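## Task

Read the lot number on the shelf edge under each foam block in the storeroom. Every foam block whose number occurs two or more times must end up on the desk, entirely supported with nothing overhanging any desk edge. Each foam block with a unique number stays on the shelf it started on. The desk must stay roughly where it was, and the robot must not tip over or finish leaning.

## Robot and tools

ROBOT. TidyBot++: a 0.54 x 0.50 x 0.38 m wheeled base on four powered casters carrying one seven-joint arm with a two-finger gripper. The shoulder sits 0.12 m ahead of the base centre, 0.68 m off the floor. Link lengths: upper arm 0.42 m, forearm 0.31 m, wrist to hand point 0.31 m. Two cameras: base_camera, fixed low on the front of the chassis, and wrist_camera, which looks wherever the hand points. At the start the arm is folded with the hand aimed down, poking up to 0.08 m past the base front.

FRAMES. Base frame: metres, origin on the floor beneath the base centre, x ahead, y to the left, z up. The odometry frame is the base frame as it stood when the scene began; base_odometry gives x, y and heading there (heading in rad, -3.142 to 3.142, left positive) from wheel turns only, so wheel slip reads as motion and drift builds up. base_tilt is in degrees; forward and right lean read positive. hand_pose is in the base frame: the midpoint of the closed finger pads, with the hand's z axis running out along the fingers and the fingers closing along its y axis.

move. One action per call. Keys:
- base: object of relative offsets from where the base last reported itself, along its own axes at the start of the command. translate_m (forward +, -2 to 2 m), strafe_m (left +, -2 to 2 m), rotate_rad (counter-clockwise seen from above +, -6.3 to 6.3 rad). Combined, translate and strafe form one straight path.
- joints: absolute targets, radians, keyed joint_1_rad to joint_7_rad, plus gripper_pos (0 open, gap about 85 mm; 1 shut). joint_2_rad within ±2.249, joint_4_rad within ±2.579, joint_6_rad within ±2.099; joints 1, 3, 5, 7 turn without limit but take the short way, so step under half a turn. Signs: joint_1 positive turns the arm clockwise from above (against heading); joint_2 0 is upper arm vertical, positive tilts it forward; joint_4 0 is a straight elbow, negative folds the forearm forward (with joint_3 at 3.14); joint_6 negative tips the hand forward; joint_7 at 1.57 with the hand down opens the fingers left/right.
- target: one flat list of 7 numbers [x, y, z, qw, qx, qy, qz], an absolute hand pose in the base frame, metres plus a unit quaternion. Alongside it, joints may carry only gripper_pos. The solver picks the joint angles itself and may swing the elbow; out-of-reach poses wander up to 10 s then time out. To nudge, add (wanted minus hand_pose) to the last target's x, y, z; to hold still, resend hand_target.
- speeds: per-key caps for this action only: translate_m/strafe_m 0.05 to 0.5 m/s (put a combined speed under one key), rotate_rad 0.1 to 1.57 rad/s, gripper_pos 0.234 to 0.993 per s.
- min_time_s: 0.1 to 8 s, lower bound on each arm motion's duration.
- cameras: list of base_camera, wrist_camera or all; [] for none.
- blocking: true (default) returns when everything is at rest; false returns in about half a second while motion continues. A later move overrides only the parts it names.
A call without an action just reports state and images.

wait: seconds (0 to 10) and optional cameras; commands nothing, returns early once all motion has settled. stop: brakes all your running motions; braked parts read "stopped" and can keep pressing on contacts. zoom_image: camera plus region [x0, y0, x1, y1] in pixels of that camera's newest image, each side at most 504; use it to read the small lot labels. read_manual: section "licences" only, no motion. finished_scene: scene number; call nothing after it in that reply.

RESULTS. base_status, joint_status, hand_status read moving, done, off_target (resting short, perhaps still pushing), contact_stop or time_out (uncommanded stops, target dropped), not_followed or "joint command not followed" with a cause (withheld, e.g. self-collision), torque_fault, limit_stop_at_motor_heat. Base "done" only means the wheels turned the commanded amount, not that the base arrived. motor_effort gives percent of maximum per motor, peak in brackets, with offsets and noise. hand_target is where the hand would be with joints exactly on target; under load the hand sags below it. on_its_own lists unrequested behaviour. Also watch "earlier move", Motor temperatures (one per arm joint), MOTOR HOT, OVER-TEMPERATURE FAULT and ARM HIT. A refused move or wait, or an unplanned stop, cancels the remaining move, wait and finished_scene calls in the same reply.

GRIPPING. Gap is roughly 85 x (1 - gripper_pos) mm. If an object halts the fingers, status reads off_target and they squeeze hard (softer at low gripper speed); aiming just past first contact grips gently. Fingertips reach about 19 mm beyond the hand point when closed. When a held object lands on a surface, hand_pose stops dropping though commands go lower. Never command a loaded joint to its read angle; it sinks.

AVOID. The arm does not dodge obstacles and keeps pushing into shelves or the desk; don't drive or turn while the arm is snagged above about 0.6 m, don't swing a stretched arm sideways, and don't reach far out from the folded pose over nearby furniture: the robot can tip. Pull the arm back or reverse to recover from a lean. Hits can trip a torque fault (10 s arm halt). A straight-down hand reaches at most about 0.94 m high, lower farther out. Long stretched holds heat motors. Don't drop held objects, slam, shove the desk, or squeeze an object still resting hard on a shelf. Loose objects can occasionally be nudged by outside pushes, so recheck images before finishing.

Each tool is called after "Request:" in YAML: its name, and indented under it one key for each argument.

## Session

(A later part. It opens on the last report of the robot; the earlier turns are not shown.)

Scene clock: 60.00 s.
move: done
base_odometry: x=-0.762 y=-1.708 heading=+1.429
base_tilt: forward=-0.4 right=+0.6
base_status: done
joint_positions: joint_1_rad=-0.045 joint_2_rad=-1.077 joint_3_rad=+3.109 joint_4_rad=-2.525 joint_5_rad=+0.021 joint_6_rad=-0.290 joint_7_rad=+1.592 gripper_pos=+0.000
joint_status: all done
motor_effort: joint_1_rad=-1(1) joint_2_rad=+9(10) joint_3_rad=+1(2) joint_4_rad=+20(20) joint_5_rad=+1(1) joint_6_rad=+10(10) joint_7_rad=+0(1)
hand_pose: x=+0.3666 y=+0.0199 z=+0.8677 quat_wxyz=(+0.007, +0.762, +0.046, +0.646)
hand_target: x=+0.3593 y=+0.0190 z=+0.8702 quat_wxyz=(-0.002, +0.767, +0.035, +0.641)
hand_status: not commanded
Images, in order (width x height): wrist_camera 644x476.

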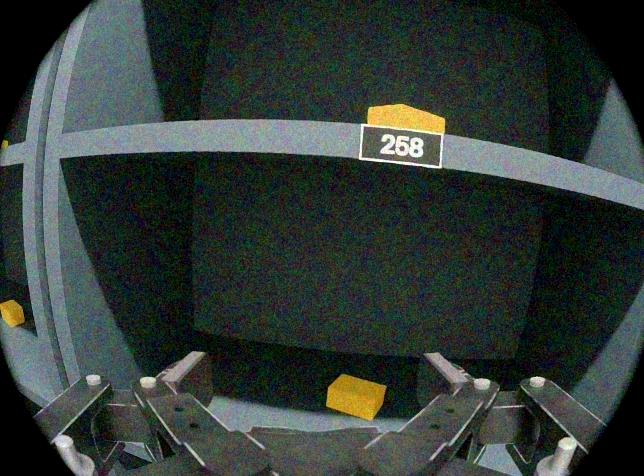

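Request:
move:
  joints: {"joint_6_rad":-0.95}
  cameras: ["wrist_camera"]

Request:
move:
  base: {"strafe_m":-0.95,"translate_m":-0.06}
  cameras: ["all"]

Request:
move:
  joints: {"joint_6_rad":-0.35}
  cameras: ["wrist_camera"]

Scene clock: 61.63 s.
move: done
base_odometry: x=-0.762 y=-1.708 heading=+1.429
base_tilt: forward=-0.4 right=+0.6
base_status: not commanded
joint_positions: joint_1_rad=-0.045 joint_2_rad=-1.077 joint_3_rad=+3.109 joint_4_rad=-2.518 joint_5_rad=+0.021 joint_6_rad=-0.895 joint_7_rad=+1.592 gripper_pos=+0.000
joint_status: all done
motor_effort: joint_1_rad=+0(1) joint_2_rad=+10(11) joint_3_rad=+1(1) joint_4_rad=+19(20) joint_5_rad=+1(1) joint_6_rad=+7(9) joint_7_rad=+0(1)
hand_pose: x=+0.2844 y=+0.0071 z=+0.7060 quat_wxyz=(+0.015, +0.919, +0.046, +0.392)
hand_target: x=+0.2748 y=+0.0111 z=+0.7070 quat_wxyz=(+0.004, +0.922, +0.038, +0.386)
hand_status: not commanded
Images, in order (width x height): wrist_camera 644x476.

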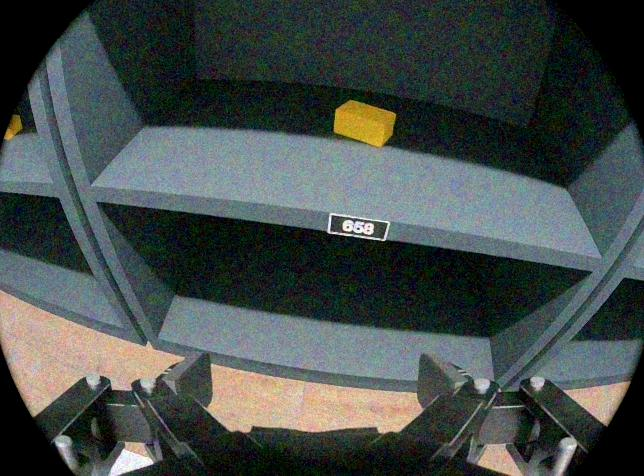

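Scene clock: 64.87 s.
move: done
base_odometry: x=+0.171 y=-1.901 heading=+1.430
base_tilt: forward=-0.4 right=+0.6
base_status: done
joint_positions: joint_1_rad=-0.045 joint_2_rad=-1.077 joint_3_rad=+3.109 joint_4_rad=-2.518 joint_5_rad=+0.021 joint_6_rad=-0.896 joint_7_rad=+1.592 gripper_pos=+0.000
joint_status: not commanded
motor_effort: joint_1_rad=-1(2) joint_2_rad=+11(11) joint_3_rad=+1(2) joint_4_rad=+18(19) joint_5_rad=+1(2) joint_6_rad=+7(7) joint_7_rad=+0(1)
hand_pose: x=+0.2843 y=+0.0071 z=+0.7060 quat_wxyz=(+0.015, +0.919, +0.046, +0.392)
hand_target: x=+0.2748 y=+0.0111 z=+0.7070 quat_wxyz=(+0.004, +0.922, +0.038, +0.386)
hand_status: not commanded
pictures: base_camera, wrist_camera
Images, in order (width x height): base_camera 644x364, wrist_camera 644x476.

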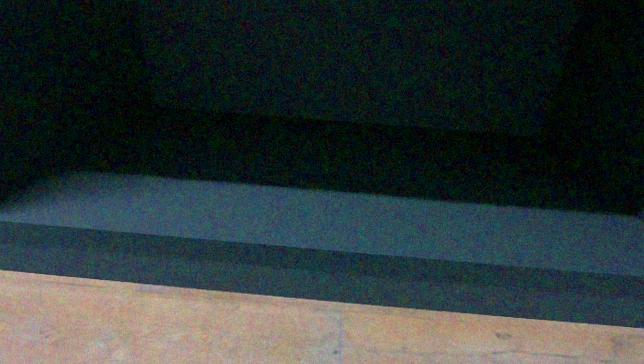

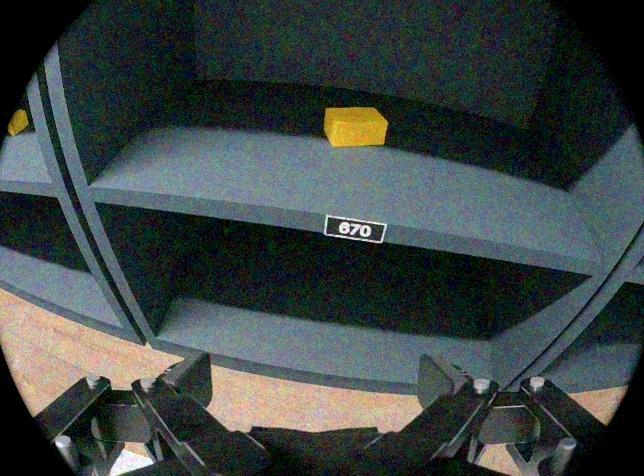

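Scene clock: 66.13 s.
move: done
base_odometry: x=+0.171 y=-1.901 heading=+1.430
base_tilt: forward=-0.4 right=+0.6
base_status: not commanded
joint_positions: joint_1_rad=-0.045 joint_2_rad=-1.077 joint_3_rad=+3.109 joint_4_rad=-2.516 joint_5_rad=+0.021 joint_6_rad=-0.404 joint_7_rad=+1.592 gripper_pos=+0.000
joint_status: all done
motor_effort: joint_1_rad=+0(1) joint_2_rad=+9(11) joint_3_rad=+1(1) joint_4_rad=+20(21) joint_5_rad=+1(1) joint_6_rad=+9(9) joint_7_rad=+0(1)
hand_pose: x=+0.3592 y=+0.0179 z=+0.8385 quat_wxyz=(+0.008, +0.795, +0.046, +0.605)
hand_target: x=+0.3593 y=+0.0190 z=+0.8702 quat_wxyz=(-0.002, +0.767, +0.035, +0.641)
hand_status: not commanded
Images, in order (width x height): wrist_camera 644x476.

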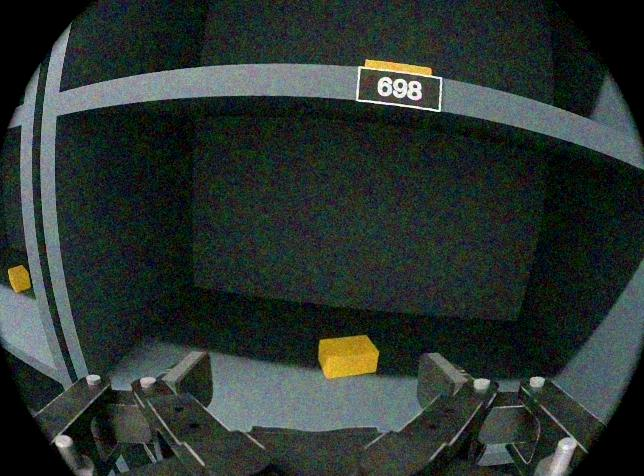

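Request:
move:
  base: {"strafe_m":-0.95,"translate_m":-0.06}
  cameras: ["wrist_camera"]

Request:
move:
  joints: {"joint_6_rad":-0.95}
  cameras: ["wrist_camera"]

Scene clock: 69.57 s.
move: done
base_odometry: x=+1.103 y=-2.094 heading=+1.430
base_tilt: forward=-0.4 right=+0.6
base_status: done
joint_positions: joint_1_rad=-0.045 joint_2_rad=-1.077 joint_3_rad=+3.109 joint_4_rad=-2.516 joint_5_rad=+0.021 joint_6_rad=-0.404 joint_7_rad=+1.592 gripper_pos=+0.000
joint_status: not commanded
motor_effort: joint_1_rad=+0(1) joint_2_rad=+9(10) joint_3_rad=+1(2) joint_4_rad=+19(20) joint_5_rad=+1(1) joint_6_rad=+9(9) joint_7_rad=+0(1)
hand_pose: x=+0.3592 y=+0.0179 z=+0.8385 quat_wxyz=(+0.008, +0.795, +0.046, +0.605)
hand_target: x=+0.3593 y=+0.0190 z=+0.8702 quat_wxyz=(-0.002, +0.767, +0.035, +0.641)
hand_status: not commanded
Images, in order (width x height): wrist_camera 644x476.

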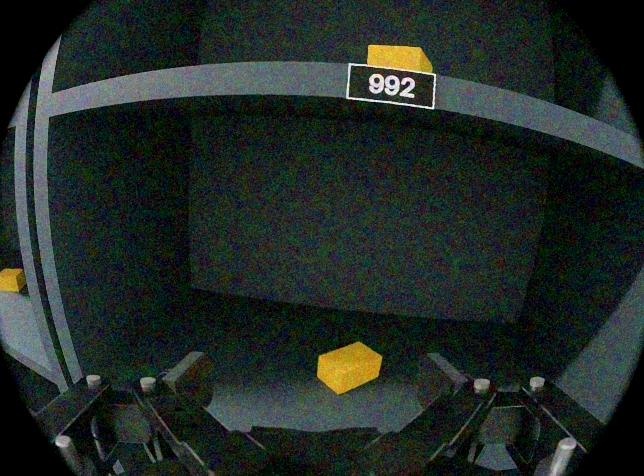

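Scene clock: 70.87 s.
move: done
base_odometry: x=+1.103 y=-2.094 heading=+1.430
base_tilt: forward=-0.4 right=+0.6
base_status: not commanded
joint_positions: joint_1_rad=-0.045 joint_2_rad=-1.077 joint_3_rad=+3.109 joint_4_rad=-2.514 joint_5_rad=+0.021 joint_6_rad=-0.905 joint_7_rad=+1.592 gripper_pos=+0.000
joint_status: all done
motor_effort: joint_1_rad=+0(1) joint_2_rad=+10(11) joint_3_rad=+1(1) joint_4_rad=+18(20) joint_5_rad=+1(1) joint_6_rad=+6(9) joint_7_rad=+0(0)
hand_pose: x=+0.2830 y=+0.0069 z=+0.7061 quat_wxyz=(+0.015, +0.920, +0.046, +0.389)
hand_target: x=+0.2748 y=+0.0111 z=+0.7070 quat_wxyz=(+0.004, +0.922, +0.038, +0.386)
hand_status: not commanded
Images, in order (width x height): wrist_camera 644x476.

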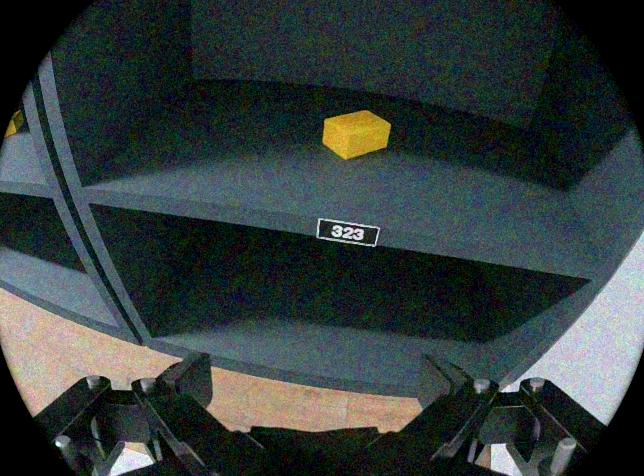

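Request:
move:
  base: {"strafe_m":0.95,"translate_m":0.06}
  joints: {"joint_2_rad":-0.72,"joint_4_rad":-1.57,"joint_6_rad":-1.1}

Request:
move:
  base: {"rotate_rad":-0.063}
  cameras: ["wrist_camera"]

Scene clock: 75.50 s.
move: done
base_odometry: x=+0.170 y=-1.902 heading=+1.431
base_tilt: forward=-0.4 right=+0.6
base_status: done
joint_positions: joint_1_rad=-0.045 joint_2_rad=-0.738 joint_3_rad=+3.110 joint_4_rad=-1.597 joint_5_rad=+0.021 joint_6_rad=-1.043 joint_7_rad=+1.592 gripper_pos=+0.000
joint_status: all done
motor_effort: joint_1_rad=+0(2) joint_2_rad=+6(12) joint_3_rad=+1(3) joint_4_rad=+16(20) joint_5_rad=+1(2) joint_6_rad=+8(9) joint_7_rad=+0(1)
hand_pose: x=+0.3674 y=+0.0217 z=+1.0969 quat_wxyz=(+0.005, +0.813, +0.042, +0.581)
hand_target: x=+0.3657 y=+0.0252 z=+1.0900 quat_wxyz=(-0.005, +0.827, +0.039, +0.561)
hand_status: not commanded
pictures: none

Scene clock: 76.20 s.
move: done
base_odometry: x=+0.170 y=-1.902 heading=+1.368
base_tilt: forward=-0.4 right=+0.6
base_status: done
joint_positions: joint_1_rad=-0.045 joint_2_rad=-0.737 joint_3_rad=+3.110 joint_4_rad=-1.597 joint_5_rad=+0.021 joint_6_rad=-1.043 joint_7_rad=+1.592 gripper_pos=+0.000
joint_status: not commanded
motor_effort: joint_1_rad=+0(1) joint_2_rad=+5(7) joint_3_rad=+1(2) joint_4_rad=+15(16) joint_5_rad=+1(1) joint_6_rad=+9(10) joint_7_rad=+0(1)
hand_pose: x=+0.3677 y=+0.0217 z=+1.0967 quat_wxyz=(+0.005, +0.813, +0.042, +0.580)
hand_target: x=+0.3657 y=+0.0252 z=+1.0900 quat_wxyz=(-0.005, +0.827, +0.039, +0.561)
hand_status: not commanded
Images, in order (width x height): wrist_camera 644x476.

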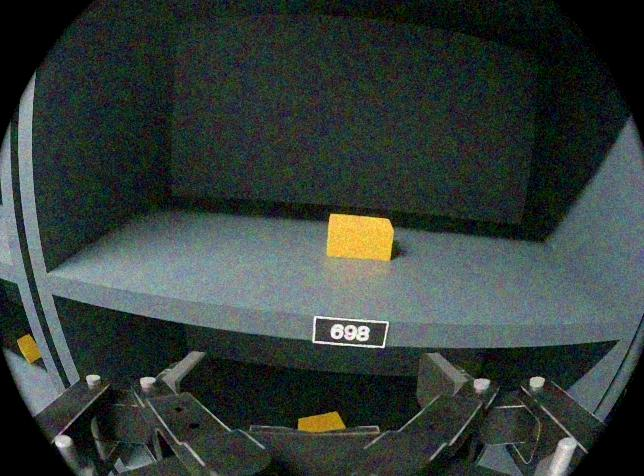

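Request:
move:
  target: [0.56, -0.05, 1.055, 0, 0.848, 0, 0.53]
  joints: {"gripper_pos":1}
  min_time_s: 2
  cameras: ["wrist_camera"]

Scene clock: 79.43 s.
move: done
base_odometry: x=+0.170 y=-1.902 heading=+1.368
base_tilt: forward=-0.3 right=+0.6
base_status: not commanded
joint_positions: joint_1_rad=-0.065 joint_2_rad=-0.337 joint_3_rad=+3.334 joint_4_rad=-1.559 joint_5_rad=-0.027 joint_6_rad=-0.886 joint_7_rad=+1.702 gripper_pos=+0.999
joint_status: all done
motor_effort: joint_1_rad=+0(1) joint_2_rad=-7(9) joint_3_rad=+0(2) joint_4_rad=+18(19) joint_5_rad=+0(1) joint_6_rad=+8(9) joint_7_rad=-1(1)
hand_pose: x=+0.5423 y=-0.0634 z=+1.0254 quat_wxyz=(+0.020, +0.870, -0.012, +0.493)
hand_target: x=+0.5600 y=-0.0500 z=+1.0550 quat_wxyz=(+0.000, +0.848, +0.000, +0.530)
hand_status: done (0.037 m and 5.6 deg from the pose sent, 0.209 m and 8.5 deg at the start)
Images, in order (width x height): wrist_camera 644x476.

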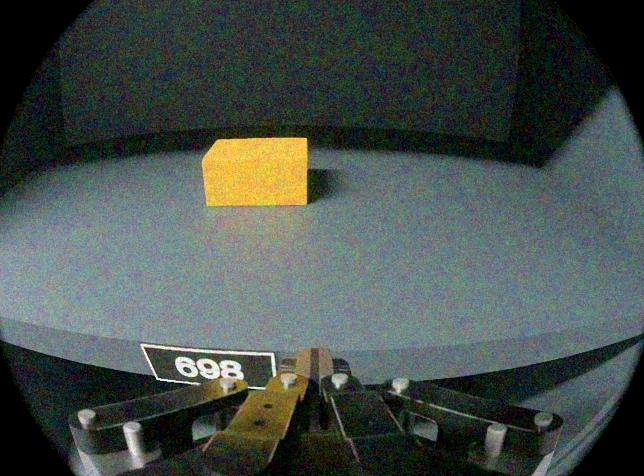

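Request:
move:
  target: [0.56, -0.058, 1.078, 0, 0.848, 0, 0.53]

Request:
move:
  base: {"translate_m":0.235}
  speeds: {"translate_m":0.15}
  cameras: ["wrist_camera"]

Scene clock: 80.73 s.
move: done
base_odometry: x=+0.170 y=-1.902 heading=+1.368
base_tilt: forward=-0.3 right=+0.6
base_status: not commanded
joint_positions: joint_1_rad=-0.069 joint_2_rad=-0.323 joint_3_rad=+3.363 joint_4_rad=-1.459 joint_5_rad=-0.049 joint_6_rad=-0.885 joint_7_rad=+1.725 gripper_pos=+0.999
joint_status: not commanded
motor_effort: joint_1_rad=+0(1) joint_2_rad=-8(8) joint_3_rad=-1(1) joint_4_rad=+18(19) joint_5_rad=+0(0) joint_6_rad=+8(9) joint_7_rad=+0(0)
hand_pose: x=+0.5497 y=-0.0753 z=+1.0753 quat_wxyz=(+0.025, +0.848, -0.016, +0.530)
hand_target: x=+0.5600 y=-0.0580 z=+1.0780 quat_wxyz=(+0.000, +0.848, +0.000, +0.530)
hand_status: done (0.020 m and 3.3 deg from the pose sent, 0.056 m and 5.6 deg at the start)
pictures: none

Scene clock: 82.97 s.
move: done
base_odometry: x=+0.217 y=-1.672 heading=+1.368
base_tilt: forward=-0.3 right=+0.6
base_status: done
joint_positions: joint_1_rad=-0.070 joint_2_rad=-0.311 joint_3_rad=+3.364 joint_4_rad=-1.459 joint_5_rad=-0.050 joint_6_rad=-0.885 joint_7_rad=+1.726 gripper_pos=+0.999
joint_status: not commanded
motor_effort: joint_1_rad=-1(1) joint_2_rad=-7(10) joint_3_rad=-1(1) joint_4_rad=+18(19) joint_5_rad=+0(1) joint_6_rad=+8(9) joint_7_rad=+0(1)
hand_pose: x=+0.5546 y=-0.0746 z=+1.0702 quat_wxyz=(+0.024, +0.851, -0.015, +0.525)
hand_target: x=+0.5600 y=-0.0580 z=+1.0780 quat_wxyz=(+0.000, +0.848, +0.000, +0.530)
hand_status: not commanded
Images, in order (width x height): wrist_camera 644x476.

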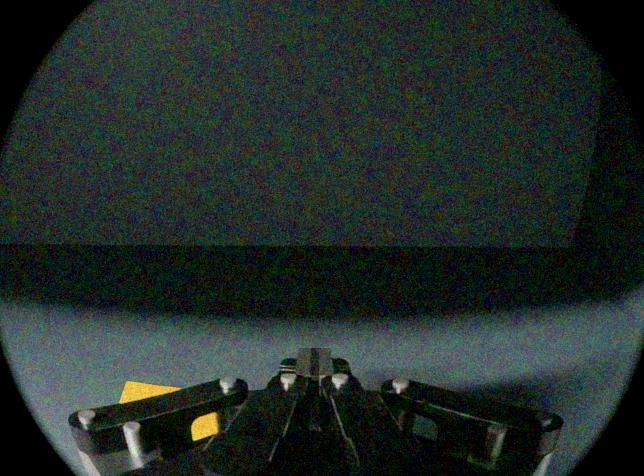

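Request:
move:
  base: {"translate_m":-0.235}
  speeds: {"translate_m":0.3}
  cameras: ["wrist_camera"]

Scene clock: 84.90 s.
move: done
base_odometry: x=+0.170 y=-1.902 heading=+1.368
base_tilt: forward=-0.4 right=+0.6
base_status: done
joint_positions: joint_1_rad=-0.074 joint_2_rad=-0.310 joint_3_rad=+3.368 joint_4_rad=-1.459 joint_5_rad=-0.054 joint_6_rad=-0.885 joint_7_rad=+1.726 gripper_pos=+0.999
joint_status: not commanded
motor_effort: joint_1_rad=+0(3) joint_2_rad=-8(11) joint_3_rad=-1(4) joint_4_rad=+18(19) joint_5_rad=+0(2) joint_6_rad=+8(9) joint_7_rad=+0(1)
hand_pose: x=+0.5552 y=-0.0740 z=+1.0699 quat_wxyz=(+0.022, +0.851, -0.016, +0.524)
hand_target: x=+0.5600 y=-0.0580 z=+1.0780 quat_wxyz=(+0.000, +0.848, +0.000, +0.530)
hand_status: not commanded
Images, in order (width x height): wrist_camera 644x476.

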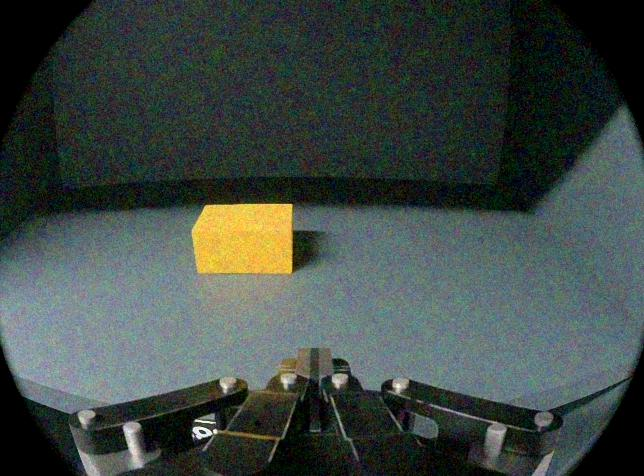

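Request:
move:
  base: {"strafe_m":0.03}
  target: [0.56, -0.058, 1.055, 0, 0.848, 0, 0.53]

Request:
move:
  base: {"translate_m":0.235}
  speeds: {"translate_m":0.1}

Request:
move:
  base: {"translate_m":-0.235}
  speeds: {"translate_m":0.3}
  cameras: ["wrist_camera"]

Scene clock: 86.13 s.
move: done
base_odometry: x=+0.140 y=-1.896 heading=+1.368
base_tilt: forward=-0.3 right=+0.6
base_status: done
joint_positions: joint_1_rad=-0.083 joint_2_rad=-0.311 joint_3_rad=+3.372 joint_4_rad=-1.496 joint_5_rad=-0.055 joint_6_rad=-0.873 joint_7_rad=+1.730 gripper_pos=+0.999
joint_status: not commanded
motor_effort: joint_1_rad=+0(2) joint_2_rad=-8(8) joint_3_rad=-1(3) joint_4_rad=+18(19) joint_5_rad=+0(1) joint_6_rad=+8(9) joint_7_rad=+0(1)
hand_pose: x=+0.5561 y=-0.0715 z=+1.0527 quat_wxyz=(+0.019, +0.857, -0.013, +0.514)
hand_target: x=+0.5600 y=-0.0580 z=+1.0550 quat_wxyz=(+0.000, +0.848, +0.000, +0.530)
hand_status: done (0.014 m and 3.3 deg from the pose sent, 0.022 m and 3.2 deg at the start)
pictures: none

Scene clock: 89.07 s.
move: done
base_odometry: x=+0.187 y=-1.666 heading=+1.369
base_tilt: forward=-0.3 right=+0.6
base_status: done
joint_positions: joint_1_rad=-0.083 joint_2_rad=-0.319 joint_3_rad=+3.372 joint_4_rad=-1.496 joint_5_rad=-0.055 joint_6_rad=-0.873 joint_7_rad=+1.730 gripper_pos=+0.999
joint_status: not commanded
motor_effort: joint_1_rad=+0(1) joint_2_rad=-8(10) joint_3_rad=-1(2) joint_4_rad=+18(19) joint_5_rad=+0(1) joint_6_rad=+7(9) joint_7_rad=+0(1)
hand_pose: x=+0.5534 y=-0.0718 z=+1.0559 quat_wxyz=(+0.019, +0.855, -0.013, +0.518)
hand_target: x=+0.5600 y=-0.0580 z=+1.0550 quat_wxyz=(+0.000, +0.848, +0.000, +0.530)
hand_status: not commanded
pictures: none

Scene clock: 90.87 s.
move: done
base_odometry: x=+0.140 y=-1.896 heading=+1.369
base_tilt: forward=-0.3 right=+0.6
base_status: done
joint_positions: joint_1_rad=-0.085 joint_2_rad=-0.329 joint_3_rad=+3.374 joint_4_rad=-1.496 joint_5_rad=-0.056 joint_6_rad=-0.873 joint_7_rad=+1.730 gripper_pos=+0.999
joint_status: not commanded
motor_effort: joint_1_rad=+0(2) joint_2_rad=-7(11) joint_3_rad=-1(4) joint_4_rad=+18(19) joint_5_rad=+0(2) joint_6_rad=+8(9) joint_7_rad=+0(1)
hand_pose: x=+0.5495 y=-0.0716 z=+1.0604 quat_wxyz=(+0.017, +0.853, -0.013, +0.522)
hand_target: x=+0.5600 y=-0.0580 z=+1.0550 quat_wxyz=(+0.000, +0.848, +0.000, +0.530)
hand_status: not commanded
Images, in order (width x height): wrist_camera 644x476.

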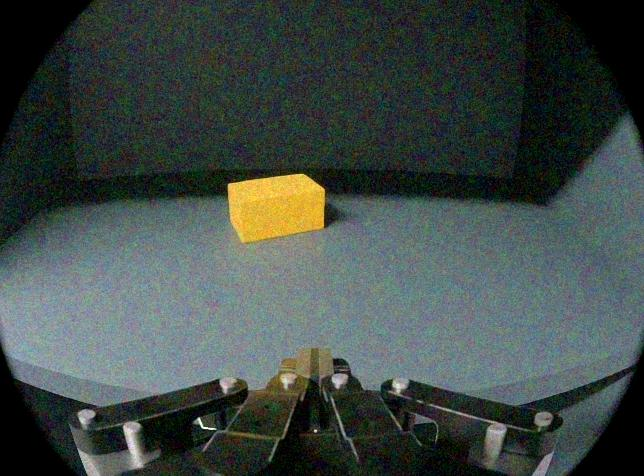

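Request:
move:
  target: [0.64, -0.06, 1.05, 0, 0.848, 0, 0.53]

Request:
move:
  base: {"translate_m":0.235}
  speeds: {"translate_m":0.1}

Request:
move:
  base: {"translate_m":-0.235}
  speeds: {"translate_m":0.3}
  cameras: ["wrist_camera"]

Scene clock: 92.47 s.
move: done
base_odometry: x=+0.140 y=-1.896 heading=+1.369
base_tilt: forward=-0.3 right=+0.6
base_status: not commanded
joint_positions: joint_1_rad=-0.041 joint_2_rad=-0.151 joint_3_rad=+3.371 joint_4_rad=-1.452 joint_5_rad=-0.160 joint_6_rad=-0.824 joint_7_rad=+1.807 gripper_pos=+0.999
joint_status: not commanded
motor_effort: joint_1_rad=+0(1) joint_2_rad=-13(15) joint_3_rad=+0(1) joint_4_rad=+18(20) joint_5_rad=-1(1) joint_6_rad=+8(9) joint_7_rad=+0(1)
hand_pose: x=+0.6228 y=-0.0680 z=+1.0201 quat_wxyz=(+0.011, +0.871, -0.006, +0.492)
hand_target: x=+0.6400 y=-0.0600 z=+1.0500 quat_wxyz=(+0.000, +0.848, +0.000, +0.530)
hand_status: done (0.035 m and 5.3 deg from the pose sent, 0.092 m and 2.7 deg at the start)
pictures: none

Scene clock: 95.40 s.
move: done
base_odometry: x=+0.187 y=-1.666 heading=+1.369
base_tilt: forward=-0.3 right=+0.6
base_status: done
joint_positions: joint_1_rad=-0.039 joint_2_rad=-0.148 joint_3_rad=+3.370 joint_4_rad=-1.451 joint_5_rad=-0.162 joint_6_rad=-0.822 joint_7_rad=+1.807 gripper_pos=+0.999
joint_status: not commanded
motor_effort: joint_1_rad=-1(1) joint_2_rad=-12(16) joint_3_rad=+0(1) joint_4_rad=+18(19) joint_5_rad=-1(1) joint_6_rad=+7(9) joint_7_rad=+0(1)
hand_pose: x=+0.6241 y=-0.0678 z=+1.0200 quat_wxyz=(+0.010, +0.871, -0.006, +0.492)
hand_target: x=+0.6400 y=-0.0600 z=+1.0500 quat_wxyz=(+0.000, +0.848, +0.000, +0.530)
hand_status: not commanded
pictures: none

Scene clock: 97.20 s.
move: done
base_odometry: x=+0.139 y=-1.896 heading=+1.369
base_tilt: forward=-0.3 right=+0.6
base_status: done
joint_positions: joint_1_rad=-0.035 joint_2_rad=-0.149 joint_3_rad=+3.367 joint_4_rad=-1.449 joint_5_rad=-0.166 joint_6_rad=-0.819 joint_7_rad=+1.808 gripper_pos=+0.999
joint_status: not commanded
motor_effort: joint_1_rad=+0(3) joint_2_rad=-13(16) joint_3_rad=+0(3) joint_4_rad=+18(19) joint_5_rad=-1(2) joint_6_rad=+7(9) joint_7_rad=+0(1)
hand_pose: x=+0.6244 y=-0.0673 z=+1.0219 quat_wxyz=(+0.010, +0.869, -0.006, +0.494)
hand_target: x=+0.6400 y=-0.0600 z=+1.0500 quat_wxyz=(+0.000, +0.848, +0.000, +0.530)
hand_status: not commanded
Images, in order (width x height): wrist_camera 644x476.

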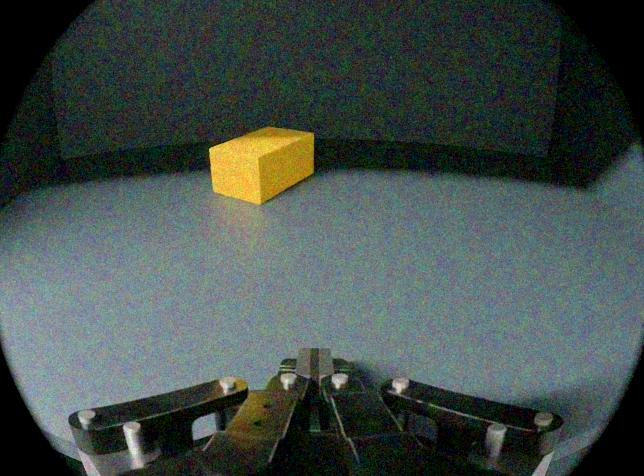

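Request:
move:
  target: [0.55, 0.043, 1.07, 0.146, 0.815, -0.234, 0.509]
  joints: {"gripper_pos":0}

Request:
move:
  base: {"translate_m":0.235}
  speeds: {"translate_m":0.3}
  cameras: ["wrist_camera"]

Scene clock: 100.37 s.
move: done
base_odometry: x=+0.139 y=-1.896 heading=+1.369
base_tilt: forward=-0.4 right=+0.6
base_status: not commanded
joint_positions: joint_1_rad=+1.237 joint_2_rad=-0.502 joint_3_rad=+2.189 joint_4_rad=-1.295 joint_5_rad=-0.088 joint_6_rad=-1.059 joint_7_rad=+1.151 gripper_pos=+0.000
joint_status: all done
motor_effort: joint_1_rad=+0(1) joint_2_rad=+7(15) joint_3_rad=+7(8) joint_4_rad=+15(19) joint_5_rad=+3(4) joint_6_rad=+8(9) joint_7_rad=+0(1)
hand_pose: x=+0.5636 y=+0.0476 z=+1.0657 quat_wxyz=(+0.109, +0.822, -0.218, +0.514)
hand_target: x=+0.5500 y=+0.0430 z=+1.0700 quat_wxyz=(+0.146, +0.815, -0.234, +0.509)
hand_status: done (0.015 m and 4.7 deg from the pose sent, 0.142 m and 31.2 deg at the start)
pictures: none

Scene clock: 102.17 s.
move: done
base_odometry: x=+0.186 y=-1.666 heading=+1.369
base_tilt: forward=-0.3 right=+0.6
base_status: done
joint_positions: joint_1_rad=+1.247 joint_2_rad=-0.508 joint_3_rad=+2.185 joint_4_rad=-1.291 joint_5_rad=-0.082 joint_6_rad=-1.064 joint_7_rad=+1.148 gripper_pos=+0.000
joint_status: not commanded
motor_effort: joint_1_rad=-1(2) joint_2_rad=+8(10) joint_3_rad=+7(9) joint_4_rad=+15(17) joint_5_rad=+4(4) joint_6_rad=+8(8) joint_7_rad=+0(1)
hand_pose: x=+0.5629 y=+0.0465 z=+1.0662 quat_wxyz=(+0.115, +0.821, -0.220, +0.514)
hand_target: x=+0.5500 y=+0.0430 z=+1.0700 quat_wxyz=(+0.146, +0.815, -0.234, +0.509)
hand_status: not commanded
Images, in order (width x height): wrist_camera 644x476.

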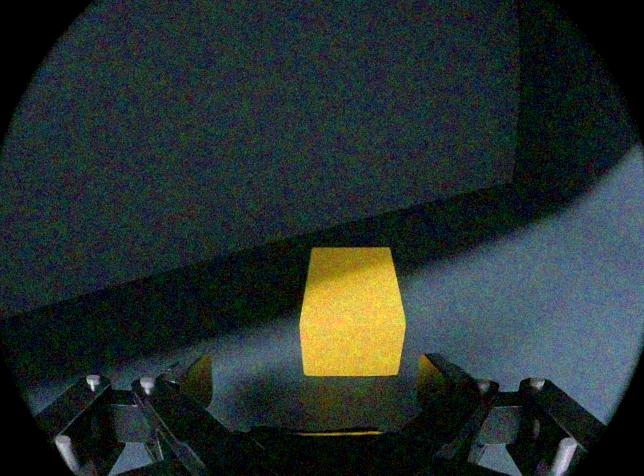

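Request:
move:
  target: [0.625, -0.018, 1.047, 0.146, 0.815, -0.234, 0.509]
  min_time_s: 1.5
  cameras: ["wrist_camera"]

Scene clock: 104.20 s.
move: done
base_odometry: x=+0.186 y=-1.666 heading=+1.369
base_tilt: forward=-0.3 right=+0.6
base_status: not commanded
joint_positions: joint_1_rad=+1.548 joint_2_rad=-0.484 joint_3_rad=+2.014 joint_4_rad=-1.291 joint_5_rad=-0.082 joint_6_rad=-1.000 joint_7_rad=+1.175 gripper_pos=+0.000
joint_status: not commanded
motor_effort: joint_1_rad=+0(2) joint_2_rad=+9(10) joint_3_rad=+8(8) joint_4_rad=+16(17) joint_5_rad=+4(4) joint_6_rad=+8(8) joint_7_rad=+0(1)
hand_pose: x=+0.6069 y=-0.0235 z=+1.0424 quat_wxyz=(+0.163, +0.815, -0.257, +0.493)
hand_target: x=+0.6250 y=-0.0180 z=+1.0470 quat_wxyz=(+0.146, +0.815, -0.234, +0.509)
hand_status: done (0.019 m and 3.7 deg from the pose sent, 0.092 m and 4.0 deg at the start)
Images, in order (width x height): wrist_camera 644x476.

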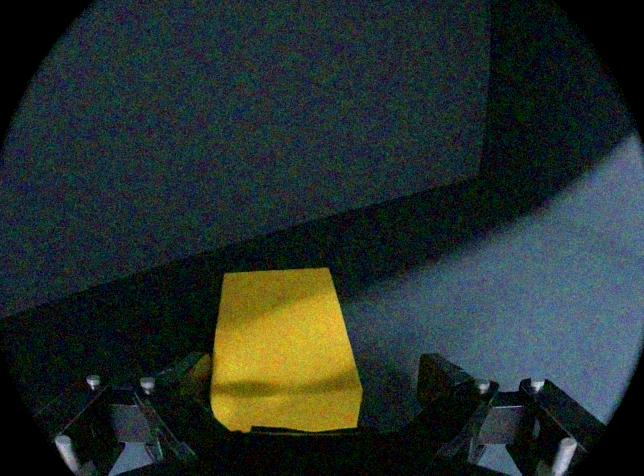

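Request:
move:
  target: [0.633, -0.005, 1.045, 0.146, 0.815, -0.234, 0.509]

Request:
move:
  target: [0.662, -0.018, 1.042, 0.146, 0.815, -0.234, 0.509]
  cameras: ["wrist_camera"]

Scene clock: 105.17 s.
move: done
base_odometry: x=+0.186 y=-1.666 heading=+1.369
base_tilt: forward=-0.3 right=+0.6
base_status: not commanded
joint_positions: joint_1_rad=+1.604 joint_2_rad=-0.491 joint_3_rad=+1.999 joint_4_rad=-1.291 joint_5_rad=-0.125 joint_6_rad=-0.999 joint_7_rad=+1.195 gripper_pos=+0.000
joint_status: not commanded
motor_effort: joint_1_rad=+0(1) joint_2_rad=+10(10) joint_3_rad=+8(8) joint_4_rad=+16(16) joint_5_rad=+3(4) joint_6_rad=+7(8) joint_7_rad=+0(1)
hand_pose: x=+0.6129 y=-0.0320 z=+1.0356 quat_wxyz=(+0.161, +0.816, -0.266, +0.487)
hand_target: x=+0.6330 y=-0.0050 z=+1.0450 quat_wxyz=(+0.146, +0.815, -0.234, +0.509)
hand_status: done (0.035 m and 4.8 deg from the pose sent, 0.032 m and 3.7 deg at the start)
pictures: none

Scene clock: 106.27 s.
move: done
base_odometry: x=+0.186 y=-1.666 heading=+1.369
base_tilt: forward=-0.3 right=+0.6
base_status: not commanded
joint_positions: joint_1_rad=+1.764 joint_2_rad=-0.501 joint_3_rad=+1.938 joint_4_rad=-1.262 joint_5_rad=-0.232 joint_6_rad=-0.999 joint_7_rad=+1.269 gripper_pos=+0.000
joint_status: not commanded
motor_effort: joint_1_rad=+0(1) joint_2_rad=+11(12) joint_3_rad=+8(8) joint_4_rad=+16(17) joint_5_rad=+3(3) joint_6_rad=+8(8) joint_7_rad=+0(1)
hand_pose: x=+0.6345 y=-0.0528 z=+1.0264 quat_wxyz=(+0.158, +0.820, -0.274, +0.477)
hand_target: x=+0.6620 y=-0.0180 z=+1.0420 quat_wxyz=(+0.146, +0.815, -0.234, +0.509)
hand_status: done (0.047 m and 6.1 deg from the pose sent, 0.051 m and 4.8 deg at the start)
Images, in order (width x height): wrist_camera 644x476.

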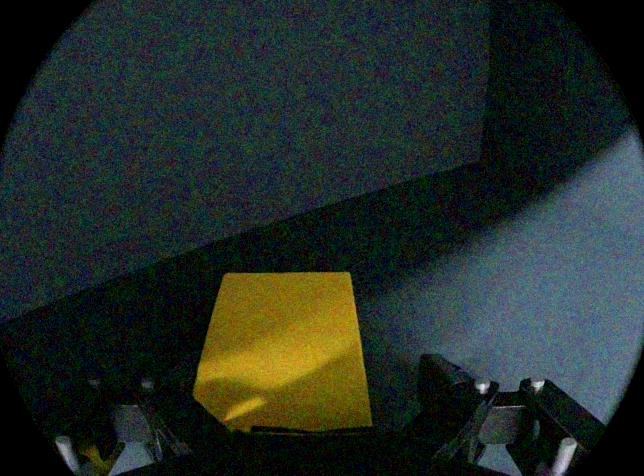

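Request:
move:
  joints: {"gripper_pos":0.7}
  speeds: {"gripper_pos":0.234}
  cameras: ["wrist_camera"]

Scene clock: 110.17 s.
move: off_target
base_odometry: x=+0.186 y=-1.666 heading=+1.369
base_tilt: forward=-0.3 right=+0.6
base_status: not commanded
joint_positions: joint_1_rad=+1.764 joint_2_rad=-0.501 joint_3_rad=+1.937 joint_4_rad=-1.260 joint_5_rad=-0.234 joint_6_rad=-0.999 joint_7_rad=+1.271 gripper_pos=+0.381
joint_status: gripper_pos off_target (ended at +0.381, target +0.700)
motor_effort: joint_1_rad=+0(1) joint_2_rad=+11(12) joint_3_rad=+8(8) joint_4_rad=+15(17) joint_5_rad=+3(3) joint_6_rad=+8(8) joint_7_rad=+0(1)
hand_pose: x=+0.6352 y=-0.0516 z=+1.0270 quat_wxyz=(+0.157, +0.820, -0.273, +0.478)
hand_target: x=+0.6620 y=-0.0180 z=+1.0420 quat_wxyz=(+0.146, +0.815, -0.234, +0.509)
hand_status: not commanded
Images, in order (width x height): wrist_camera 644x476.

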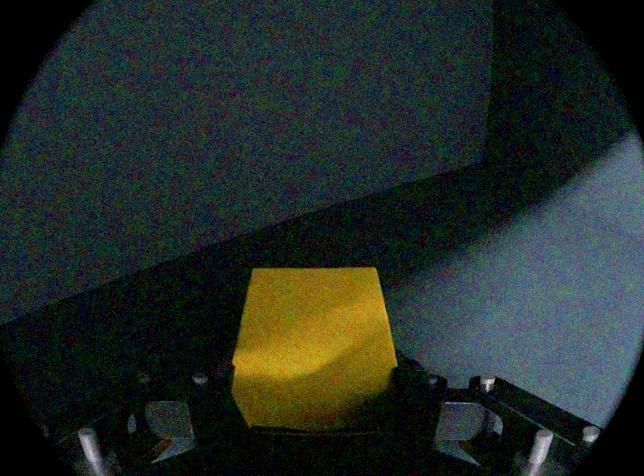

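Request:
move:
  target: [0.655, -0.015, 1.10, 0.146, 0.815, -0.234, 0.509]
  min_time_s: 1.5

Request:
move:
  base: {"translate_m":-0.25}
  speeds: {"translate_m":0.3}
  cameras: ["wrist_camera"]

Scene clock: 112.17 s.
move: done
base_odometry: x=+0.186 y=-1.666 heading=+1.369
base_tilt: forward=-0.3 right=+0.6
base_status: not commanded
joint_positions: joint_1_rad=+1.882 joint_2_rad=-0.501 joint_3_rad=+1.936 joint_4_rad=-1.019 joint_5_rad=-0.311 joint_6_rad=-1.090 joint_7_rad=+1.312 gripper_pos=+0.381
joint_status: not commanded
motor_effort: joint_1_rad=-1(1) joint_2_rad=+14(14) joint_3_rad=+8(9) joint_4_rad=+13(17) joint_5_rad=+2(3) joint_6_rad=+8(9) joint_7_rad=+0(1)
hand_pose: x=+0.6486 y=-0.0393 z=+1.1124 quat_wxyz=(+0.162, +0.796, -0.254, +0.525)
hand_target: x=+0.6550 y=-0.0150 z=+1.1000 quat_wxyz=(+0.146, +0.815, -0.234, +0.509)
hand_status: done (0.028 m and 4.1 deg from the pose sent, 0.084 m and 5.9 deg at the start)
pictures: none

Scene clock: 114.00 s.
move: done
base_odometry: x=+0.136 y=-1.911 heading=+1.369
base_tilt: forward=-0.3 right=+0.6
base_status: done
joint_positions: joint_1_rad=+1.889 joint_2_rad=-0.501 joint_3_rad=+1.936 joint_4_rad=-1.017 joint_5_rad=-0.316 joint_6_rad=-1.094 joint_7_rad=+1.313 gripper_pos=+0.381
joint_status: not commanded
motor_effort: joint_1_rad=-1(2) joint_2_rad=+14(18) joint_3_rad=+8(10) joint_4_rad=+14(15) joint_5_rad=+2(4) joint_6_rad=+8(9) joint_7_rad=+0(1)
hand_pose: x=+0.6486 y=-0.0411 z=+1.1117 quat_wxyz=(+0.161, +0.796, -0.256, +0.524)
hand_target: x=+0.6550 y=-0.0150 z=+1.1000 quat_wxyz=(+0.146, +0.815, -0.234, +0.509)
hand_status: not commanded
Images, in order (width x height): wrist_camera 644x476.

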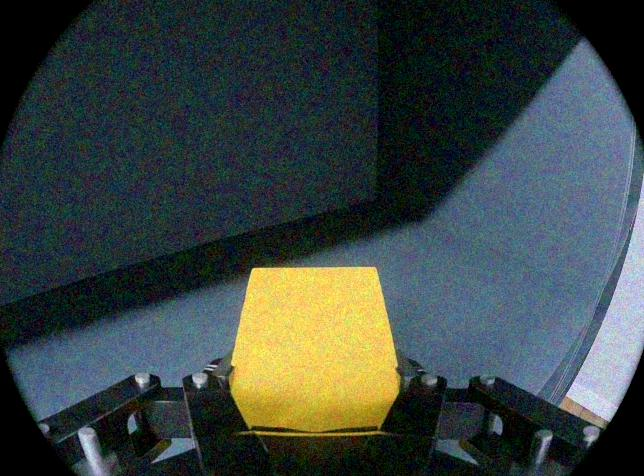

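Request:
move:
  joints: {"joint_1_rad":0,"joint_2_rad":-0.8,"joint_3_rad":3.14,"joint_4_rad":-1.6,"joint_5_rad":0,"joint_6_rad":-1.05,"joint_7_rad":1.57}
  min_time_s: 2

Request:
move:
  base: {"strafe_m":1.87}
  joints: {"joint_2_rad":-1.1,"joint_4_rad":-2.3,"joint_6_rad":-1.0}
  cameras: ["wrist_camera"]

Scene clock: 117.43 s.
move: done
base_odometry: x=+0.136 y=-1.911 heading=+1.369
base_tilt: forward=-0.4 right=+0.6
base_status: not commanded
joint_positions: joint_1_rad=+0.019 joint_2_rad=-0.773 joint_3_rad=+3.125 joint_4_rad=-1.562 joint_5_rad=-0.070 joint_6_rad=-1.094 joint_7_rad=+1.526 gripper_pos=+0.381
joint_status: all done
motor_effort: joint_1_rad=-1(2) joint_2_rad=+7(14) joint_3_rad=+1(9) joint_4_rad=+15(16) joint_5_rad=+0(4) joint_6_rad=+9(10) joint_7_rad=+0(1)
hand_pose: x=+0.3438 y=+0.0238 z=+1.1090 quat_wxyz=(-0.041, +0.808, -0.012, +0.588)
hand_target: x=+0.3419 y=+0.0021 z=+1.1082 quat_wxyz=(+0.000, +0.799, +0.000, +0.602)
hand_status: not commanded
pictures: none

Scene clock: 122.47 s.
move: done
base_odometry: x=-1.696 y=-1.537 heading=+1.370
base_tilt: forward=-0.4 right=+0.6
base_status: done
joint_positions: joint_1_rad=+0.016 joint_2_rad=-1.071 joint_3_rad=+3.131 joint_4_rad=-2.261 joint_5_rad=-0.064 joint_6_rad=-1.064 joint_7_rad=+1.527 gripper_pos=+0.381
joint_status: all done
motor_effort: joint_1_rad=+0(1) joint_2_rad=+11(12) joint_3_rad=+1(2) joint_4_rad=+18(19) joint_5_rad=+0(1) joint_6_rad=+7(10) joint_7_rad=+0(1)
hand_pose: x=+0.2828 y=+0.0183 z=+0.8039 quat_wxyz=(-0.035, +0.903, -0.025, +0.429)
hand_target: x=+0.2887 y=+0.0016 z=+0.8034 quat_wxyz=(+0.000, +0.891, +0.000, +0.454)
hand_status: not commanded
Images, in order (width x height): wrist_camera 644x476.

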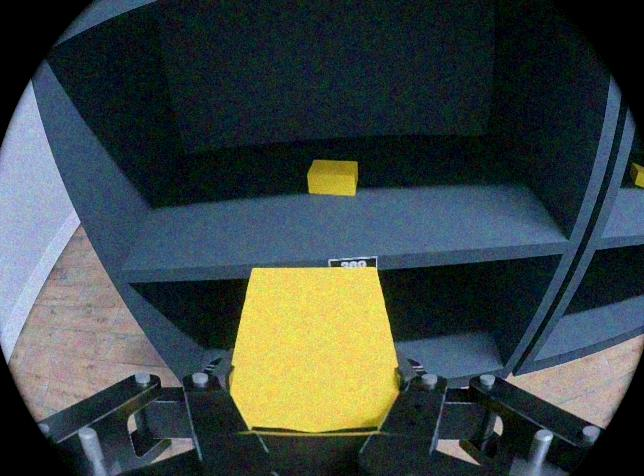

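Request:
move:
  joints: {"joint_6_rad":-1.2}
  cameras: ["wrist_camera"]

Request:
zoom_image:
  camera: "wrist_camera"
  region: [300, 150, 420, 270]

Scene clock: 123.40 s.
move: done
base_odometry: x=-1.696 y=-1.537 heading=+1.370
base_tilt: forward=-0.4 right=+0.6
base_status: not commanded
joint_positions: joint_1_rad=+0.016 joint_2_rad=-1.072 joint_3_rad=+3.131 joint_4_rad=-2.269 joint_5_rad=-0.064 joint_6_rad=-1.199 joint_7_rad=+1.527 gripper_pos=+0.381
joint_status: all done
motor_effort: joint_1_rad=+0(1) joint_2_rad=+11(12) joint_3_rad=+1(2) joint_4_rad=+17(18) joint_5_rad=+0(0) joint_6_rad=+7(9) joint_7_rad=+0(1)
hand_pose: x=+0.2532 y=+0.0194 z=+0.7697 quat_wxyz=(-0.034, +0.931, -0.024, +0.364)
hand_target: x=+0.2473 y=+0.0015 z=+0.7570 quat_wxyz=(+0.000, +0.932, +0.000, +0.362)
hand_status: not commanded
Images, in order (width x height): wrist_camera 644x476.

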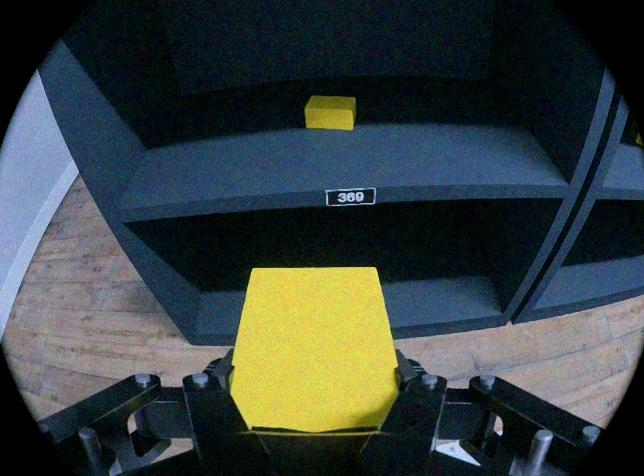

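Scaled by 4.200.

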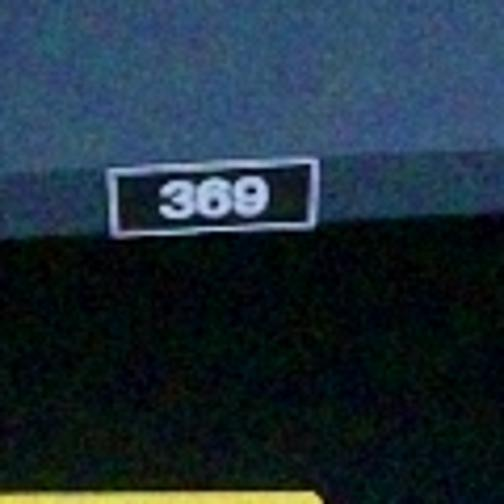

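Request:
move:
  base: {"strafe_m":0.9}
  joints: {"joint_2_rad":-0.8,"joint_4_rad":-1.9,"joint_6_rad":-1.0}

Request:
move:
  base: {"translate_m":1.65}

Request:
move:
  base: {"strafe_m":-1.5}
  cameras: ["all"]

Scene clock: 127.03 s.
move: done
base_odometry: x=-2.578 y=-1.357 heading=+1.370
base_tilt: forward=-0.4 right=+0.6
base_status: done
joint_positions: joint_1_rad=+0.013 joint_2_rad=-0.814 joint_3_rad=+3.131 joint_4_rad=-1.928 joint_5_rad=-0.063 joint_6_rad=-1.065 joint_7_rad=+1.527 gripper_pos=+0.381
joint_status: all done
motor_effort: joint_1_rad=-1(1) joint_2_rad=+6(13) joint_3_rad=+1(2) joint_4_rad=+17(19) joint_5_rad=+0(1) joint_6_rad=+9(9) joint_7_rad=+0(1)
hand_pose: x=+0.3504 y=+0.0189 z=+0.9320 quat_wxyz=(-0.037, +0.886, -0.021, +0.462)
hand_target: x=+0.3660 y=+0.0019 z=+0.9604 quat_wxyz=(+0.000, +0.867, +0.000, +0.498)
hand_status: not commanded
pictures: none

Scene clock: 131.63 s.
move: done
base_odometry: x=-2.249 y=+0.260 heading=+1.370
base_tilt: forward=-0.4 right=+0.6
base_status: done
joint_positions: joint_1_rad=+0.013 joint_2_rad=-0.805 joint_3_rad=+3.131 joint_4_rad=-1.927 joint_5_rad=-0.062 joint_6_rad=-1.062 joint_7_rad=+1.527 gripper_pos=+0.381
joint_status: not commanded
motor_effort: joint_1_rad=-1(1) joint_2_rad=+6(9) joint_3_rad=+1(2) joint_4_rad=+18(18) joint_5_rad=+0(1) joint_6_rad=+8(9) joint_7_rad=+0(1)
hand_pose: x=+0.3532 y=+0.0188 z=+0.9311 quat_wxyz=(-0.037, +0.887, -0.021, +0.460)
hand_target: x=+0.3660 y=+0.0019 z=+0.9604 quat_wxyz=(+0.000, +0.867, +0.000, +0.498)
hand_status: not commanded
pictures: none

Scene clock: 135.97 s.
move: done
base_odometry: x=-0.779 y=-0.039 heading=+1.371
base_tilt: forward=-0.4 right=+0.6
base_status: done
joint_positions: joint_1_rad=+0.013 joint_2_rad=-0.805 joint_3_rad=+3.133 joint_4_rad=-1.927 joint_5_rad=-0.061 joint_6_rad=-1.062 joint_7_rad=+1.527 gripper_pos=+0.381
joint_status: not commanded
motor_effort: joint_1_rad=+0(1) joint_2_rad=+7(7) joint_3_rad=+1(3) joint_4_rad=+18(18) joint_5_rad=+0(1) joint_6_rad=+8(8) joint_7_rad=+0(1)
hand_pose: x=+0.3533 y=+0.0180 z=+0.9312 quat_wxyz=(-0.036, +0.887, -0.022, +0.460)
hand_target: x=+0.3660 y=+0.0019 z=+0.9604 quat_wxyz=(+0.000, +0.867, +0.000, +0.498)
hand_status: not commanded
pictures: base_camera, wrist_camera
Images, in order (width x height): base_camera 644x364, wrist_camera 644x476.

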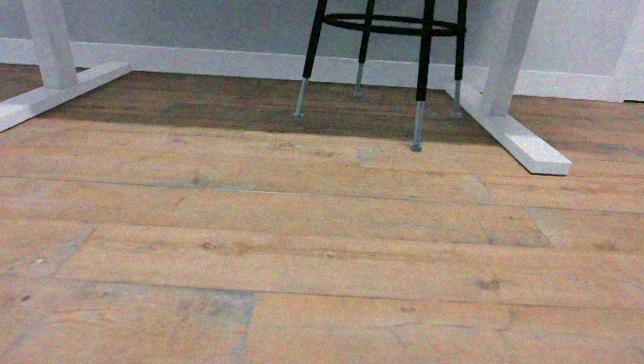

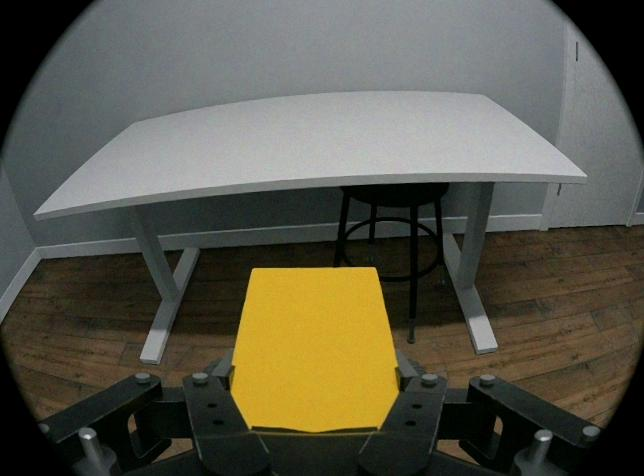

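Request:
move:
  base: {"translate_m":0.33}
  joints: {"joint_4_rad":-1.75,"joint_6_rad":-1.1}
  cameras: ["wrist_camera"]

Scene clock: 138.13 s.
move: done
base_odometry: x=-0.713 y=+0.285 heading=+1.370
base_tilt: forward=-0.3 right=+0.6
base_status: done
joint_positions: joint_1_rad=+0.013 joint_2_rad=-0.796 joint_3_rad=+3.133 joint_4_rad=-1.771 joint_5_rad=-0.061 joint_6_rad=-1.063 joint_7_rad=+1.527 gripper_pos=+0.381
joint_status: all done
motor_effort: joint_1_rad=-1(1) joint_2_rad=+6(9) joint_3_rad=+1(2) joint_4_rad=+16(19) joint_5_rad=+0(1) joint_6_rad=+8(10) joint_7_rad=+0(1)
hand_pose: x=+0.3563 y=+0.0184 z=+1.0123 quat_wxyz=(-0.038, +0.851, -0.019, +0.523)
hand_target: x=+0.3491 y=+0.0020 z=+1.0143 quat_wxyz=(+0.000, +0.855, +0.000, +0.519)
hand_status: not commanded
Images, in order (width x height): wrist_camera 644x476.

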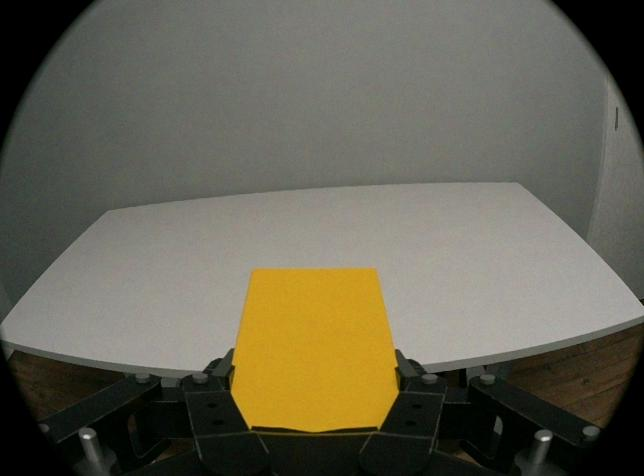

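Request:
move:
  target: [0.68, 0.0, 0.9, 0, 0.8647, 0, 0.5023]
  base: {"translate_m":0.14}
  min_time_s: 2
  cameras: ["wrist_camera"]

Request:
move:
  target: [0.68, 0.0, 0.82, 0, 0.8647, 0, 0.5023]
  min_time_s: 1
  cameras: ["wrist_camera"]

Scene clock: 141.10 s.
move: done
base_odometry: x=-0.685 y=+0.422 heading=+1.370
base_tilt: forward=-0.3 right=+0.6
base_status: done
joint_positions: joint_1_rad=+0.006 joint_2_rad=-0.069 joint_3_rad=+3.143 joint_4_rad=-1.771 joint_5_rad=-0.061 joint_6_rad=-0.433 joint_7_rad=+1.537 gripper_pos=+0.381
joint_status: not commanded
motor_effort: joint_1_rad=+0(1) joint_2_rad=-16(18) joint_3_rad=+0(2) joint_4_rad=+19(20) joint_5_rad=+0(1) joint_6_rad=+7(9) joint_7_rad=+0(1)
hand_pose: x=+0.6649 y=+0.0054 z=+0.8939 quat_wxyz=(-0.031, +0.875, -0.036, +0.482)
hand_target: x=+0.6800 y=+0.0000 z=+0.9000 quat_wxyz=(+0.000, +0.865, +0.000, +0.502)
hand_status: done (0.017 m and 6.1 deg from the pose sent, 0.343 m and 5.6 deg at the start)
Images, in order (width x height): wrist_camera 644x476.

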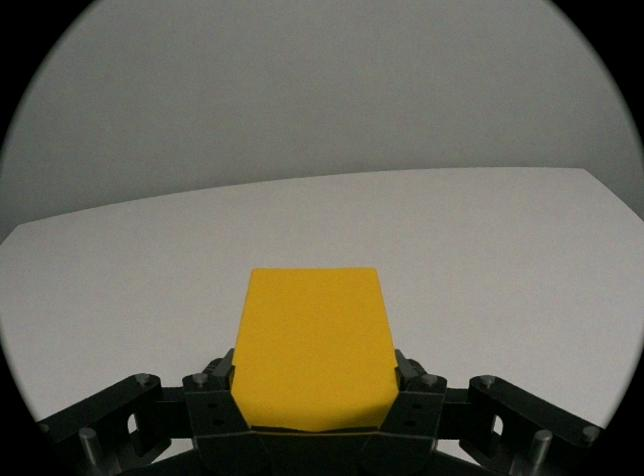

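Scene clock: 142.73 s.
move: done
base_odometry: x=-0.685 y=+0.422 heading=+1.370
base_tilt: forward=-0.3 right=+0.6
base_status: not commanded
joint_positions: joint_1_rad=+0.006 joint_2_rad=-0.020 joint_3_rad=+3.143 joint_4_rad=-1.947 joint_5_rad=-0.061 joint_6_rad=-0.165 joint_7_rad=+1.572 gripper_pos=+0.381
joint_status: not commanded
motor_effort: joint_1_rad=+0(1) joint_2_rad=-17(18) joint_3_rad=+0(1) joint_4_rad=+18(19) joint_5_rad=+1(1) joint_6_rad=+8(9) joint_7_rad=+0(1)
hand_pose: x=+0.6753 y=+0.0005 z=+0.8380 quat_wxyz=(-0.017, +0.865, -0.026, +0.501)
hand_target: x=+0.6800 y=+0.0000 z=+0.8200 quat_wxyz=(+0.000, +0.865, +0.000, +0.502)
hand_status: done (0.019 m and 3.6 deg from the pose sent, 0.076 m and 6.1 deg at the start)
Images, in order (width x height): wrist_camera 644x476.

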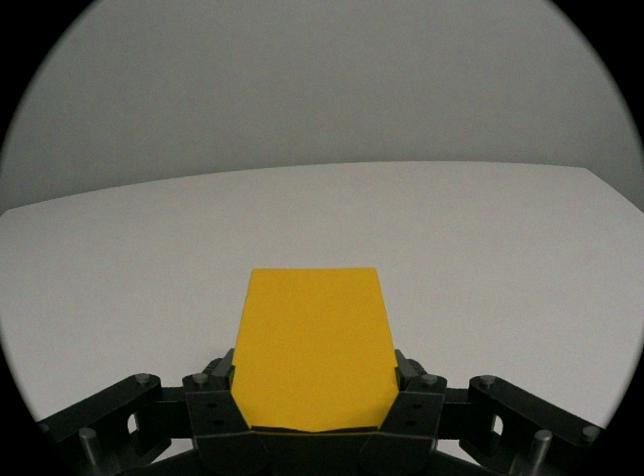

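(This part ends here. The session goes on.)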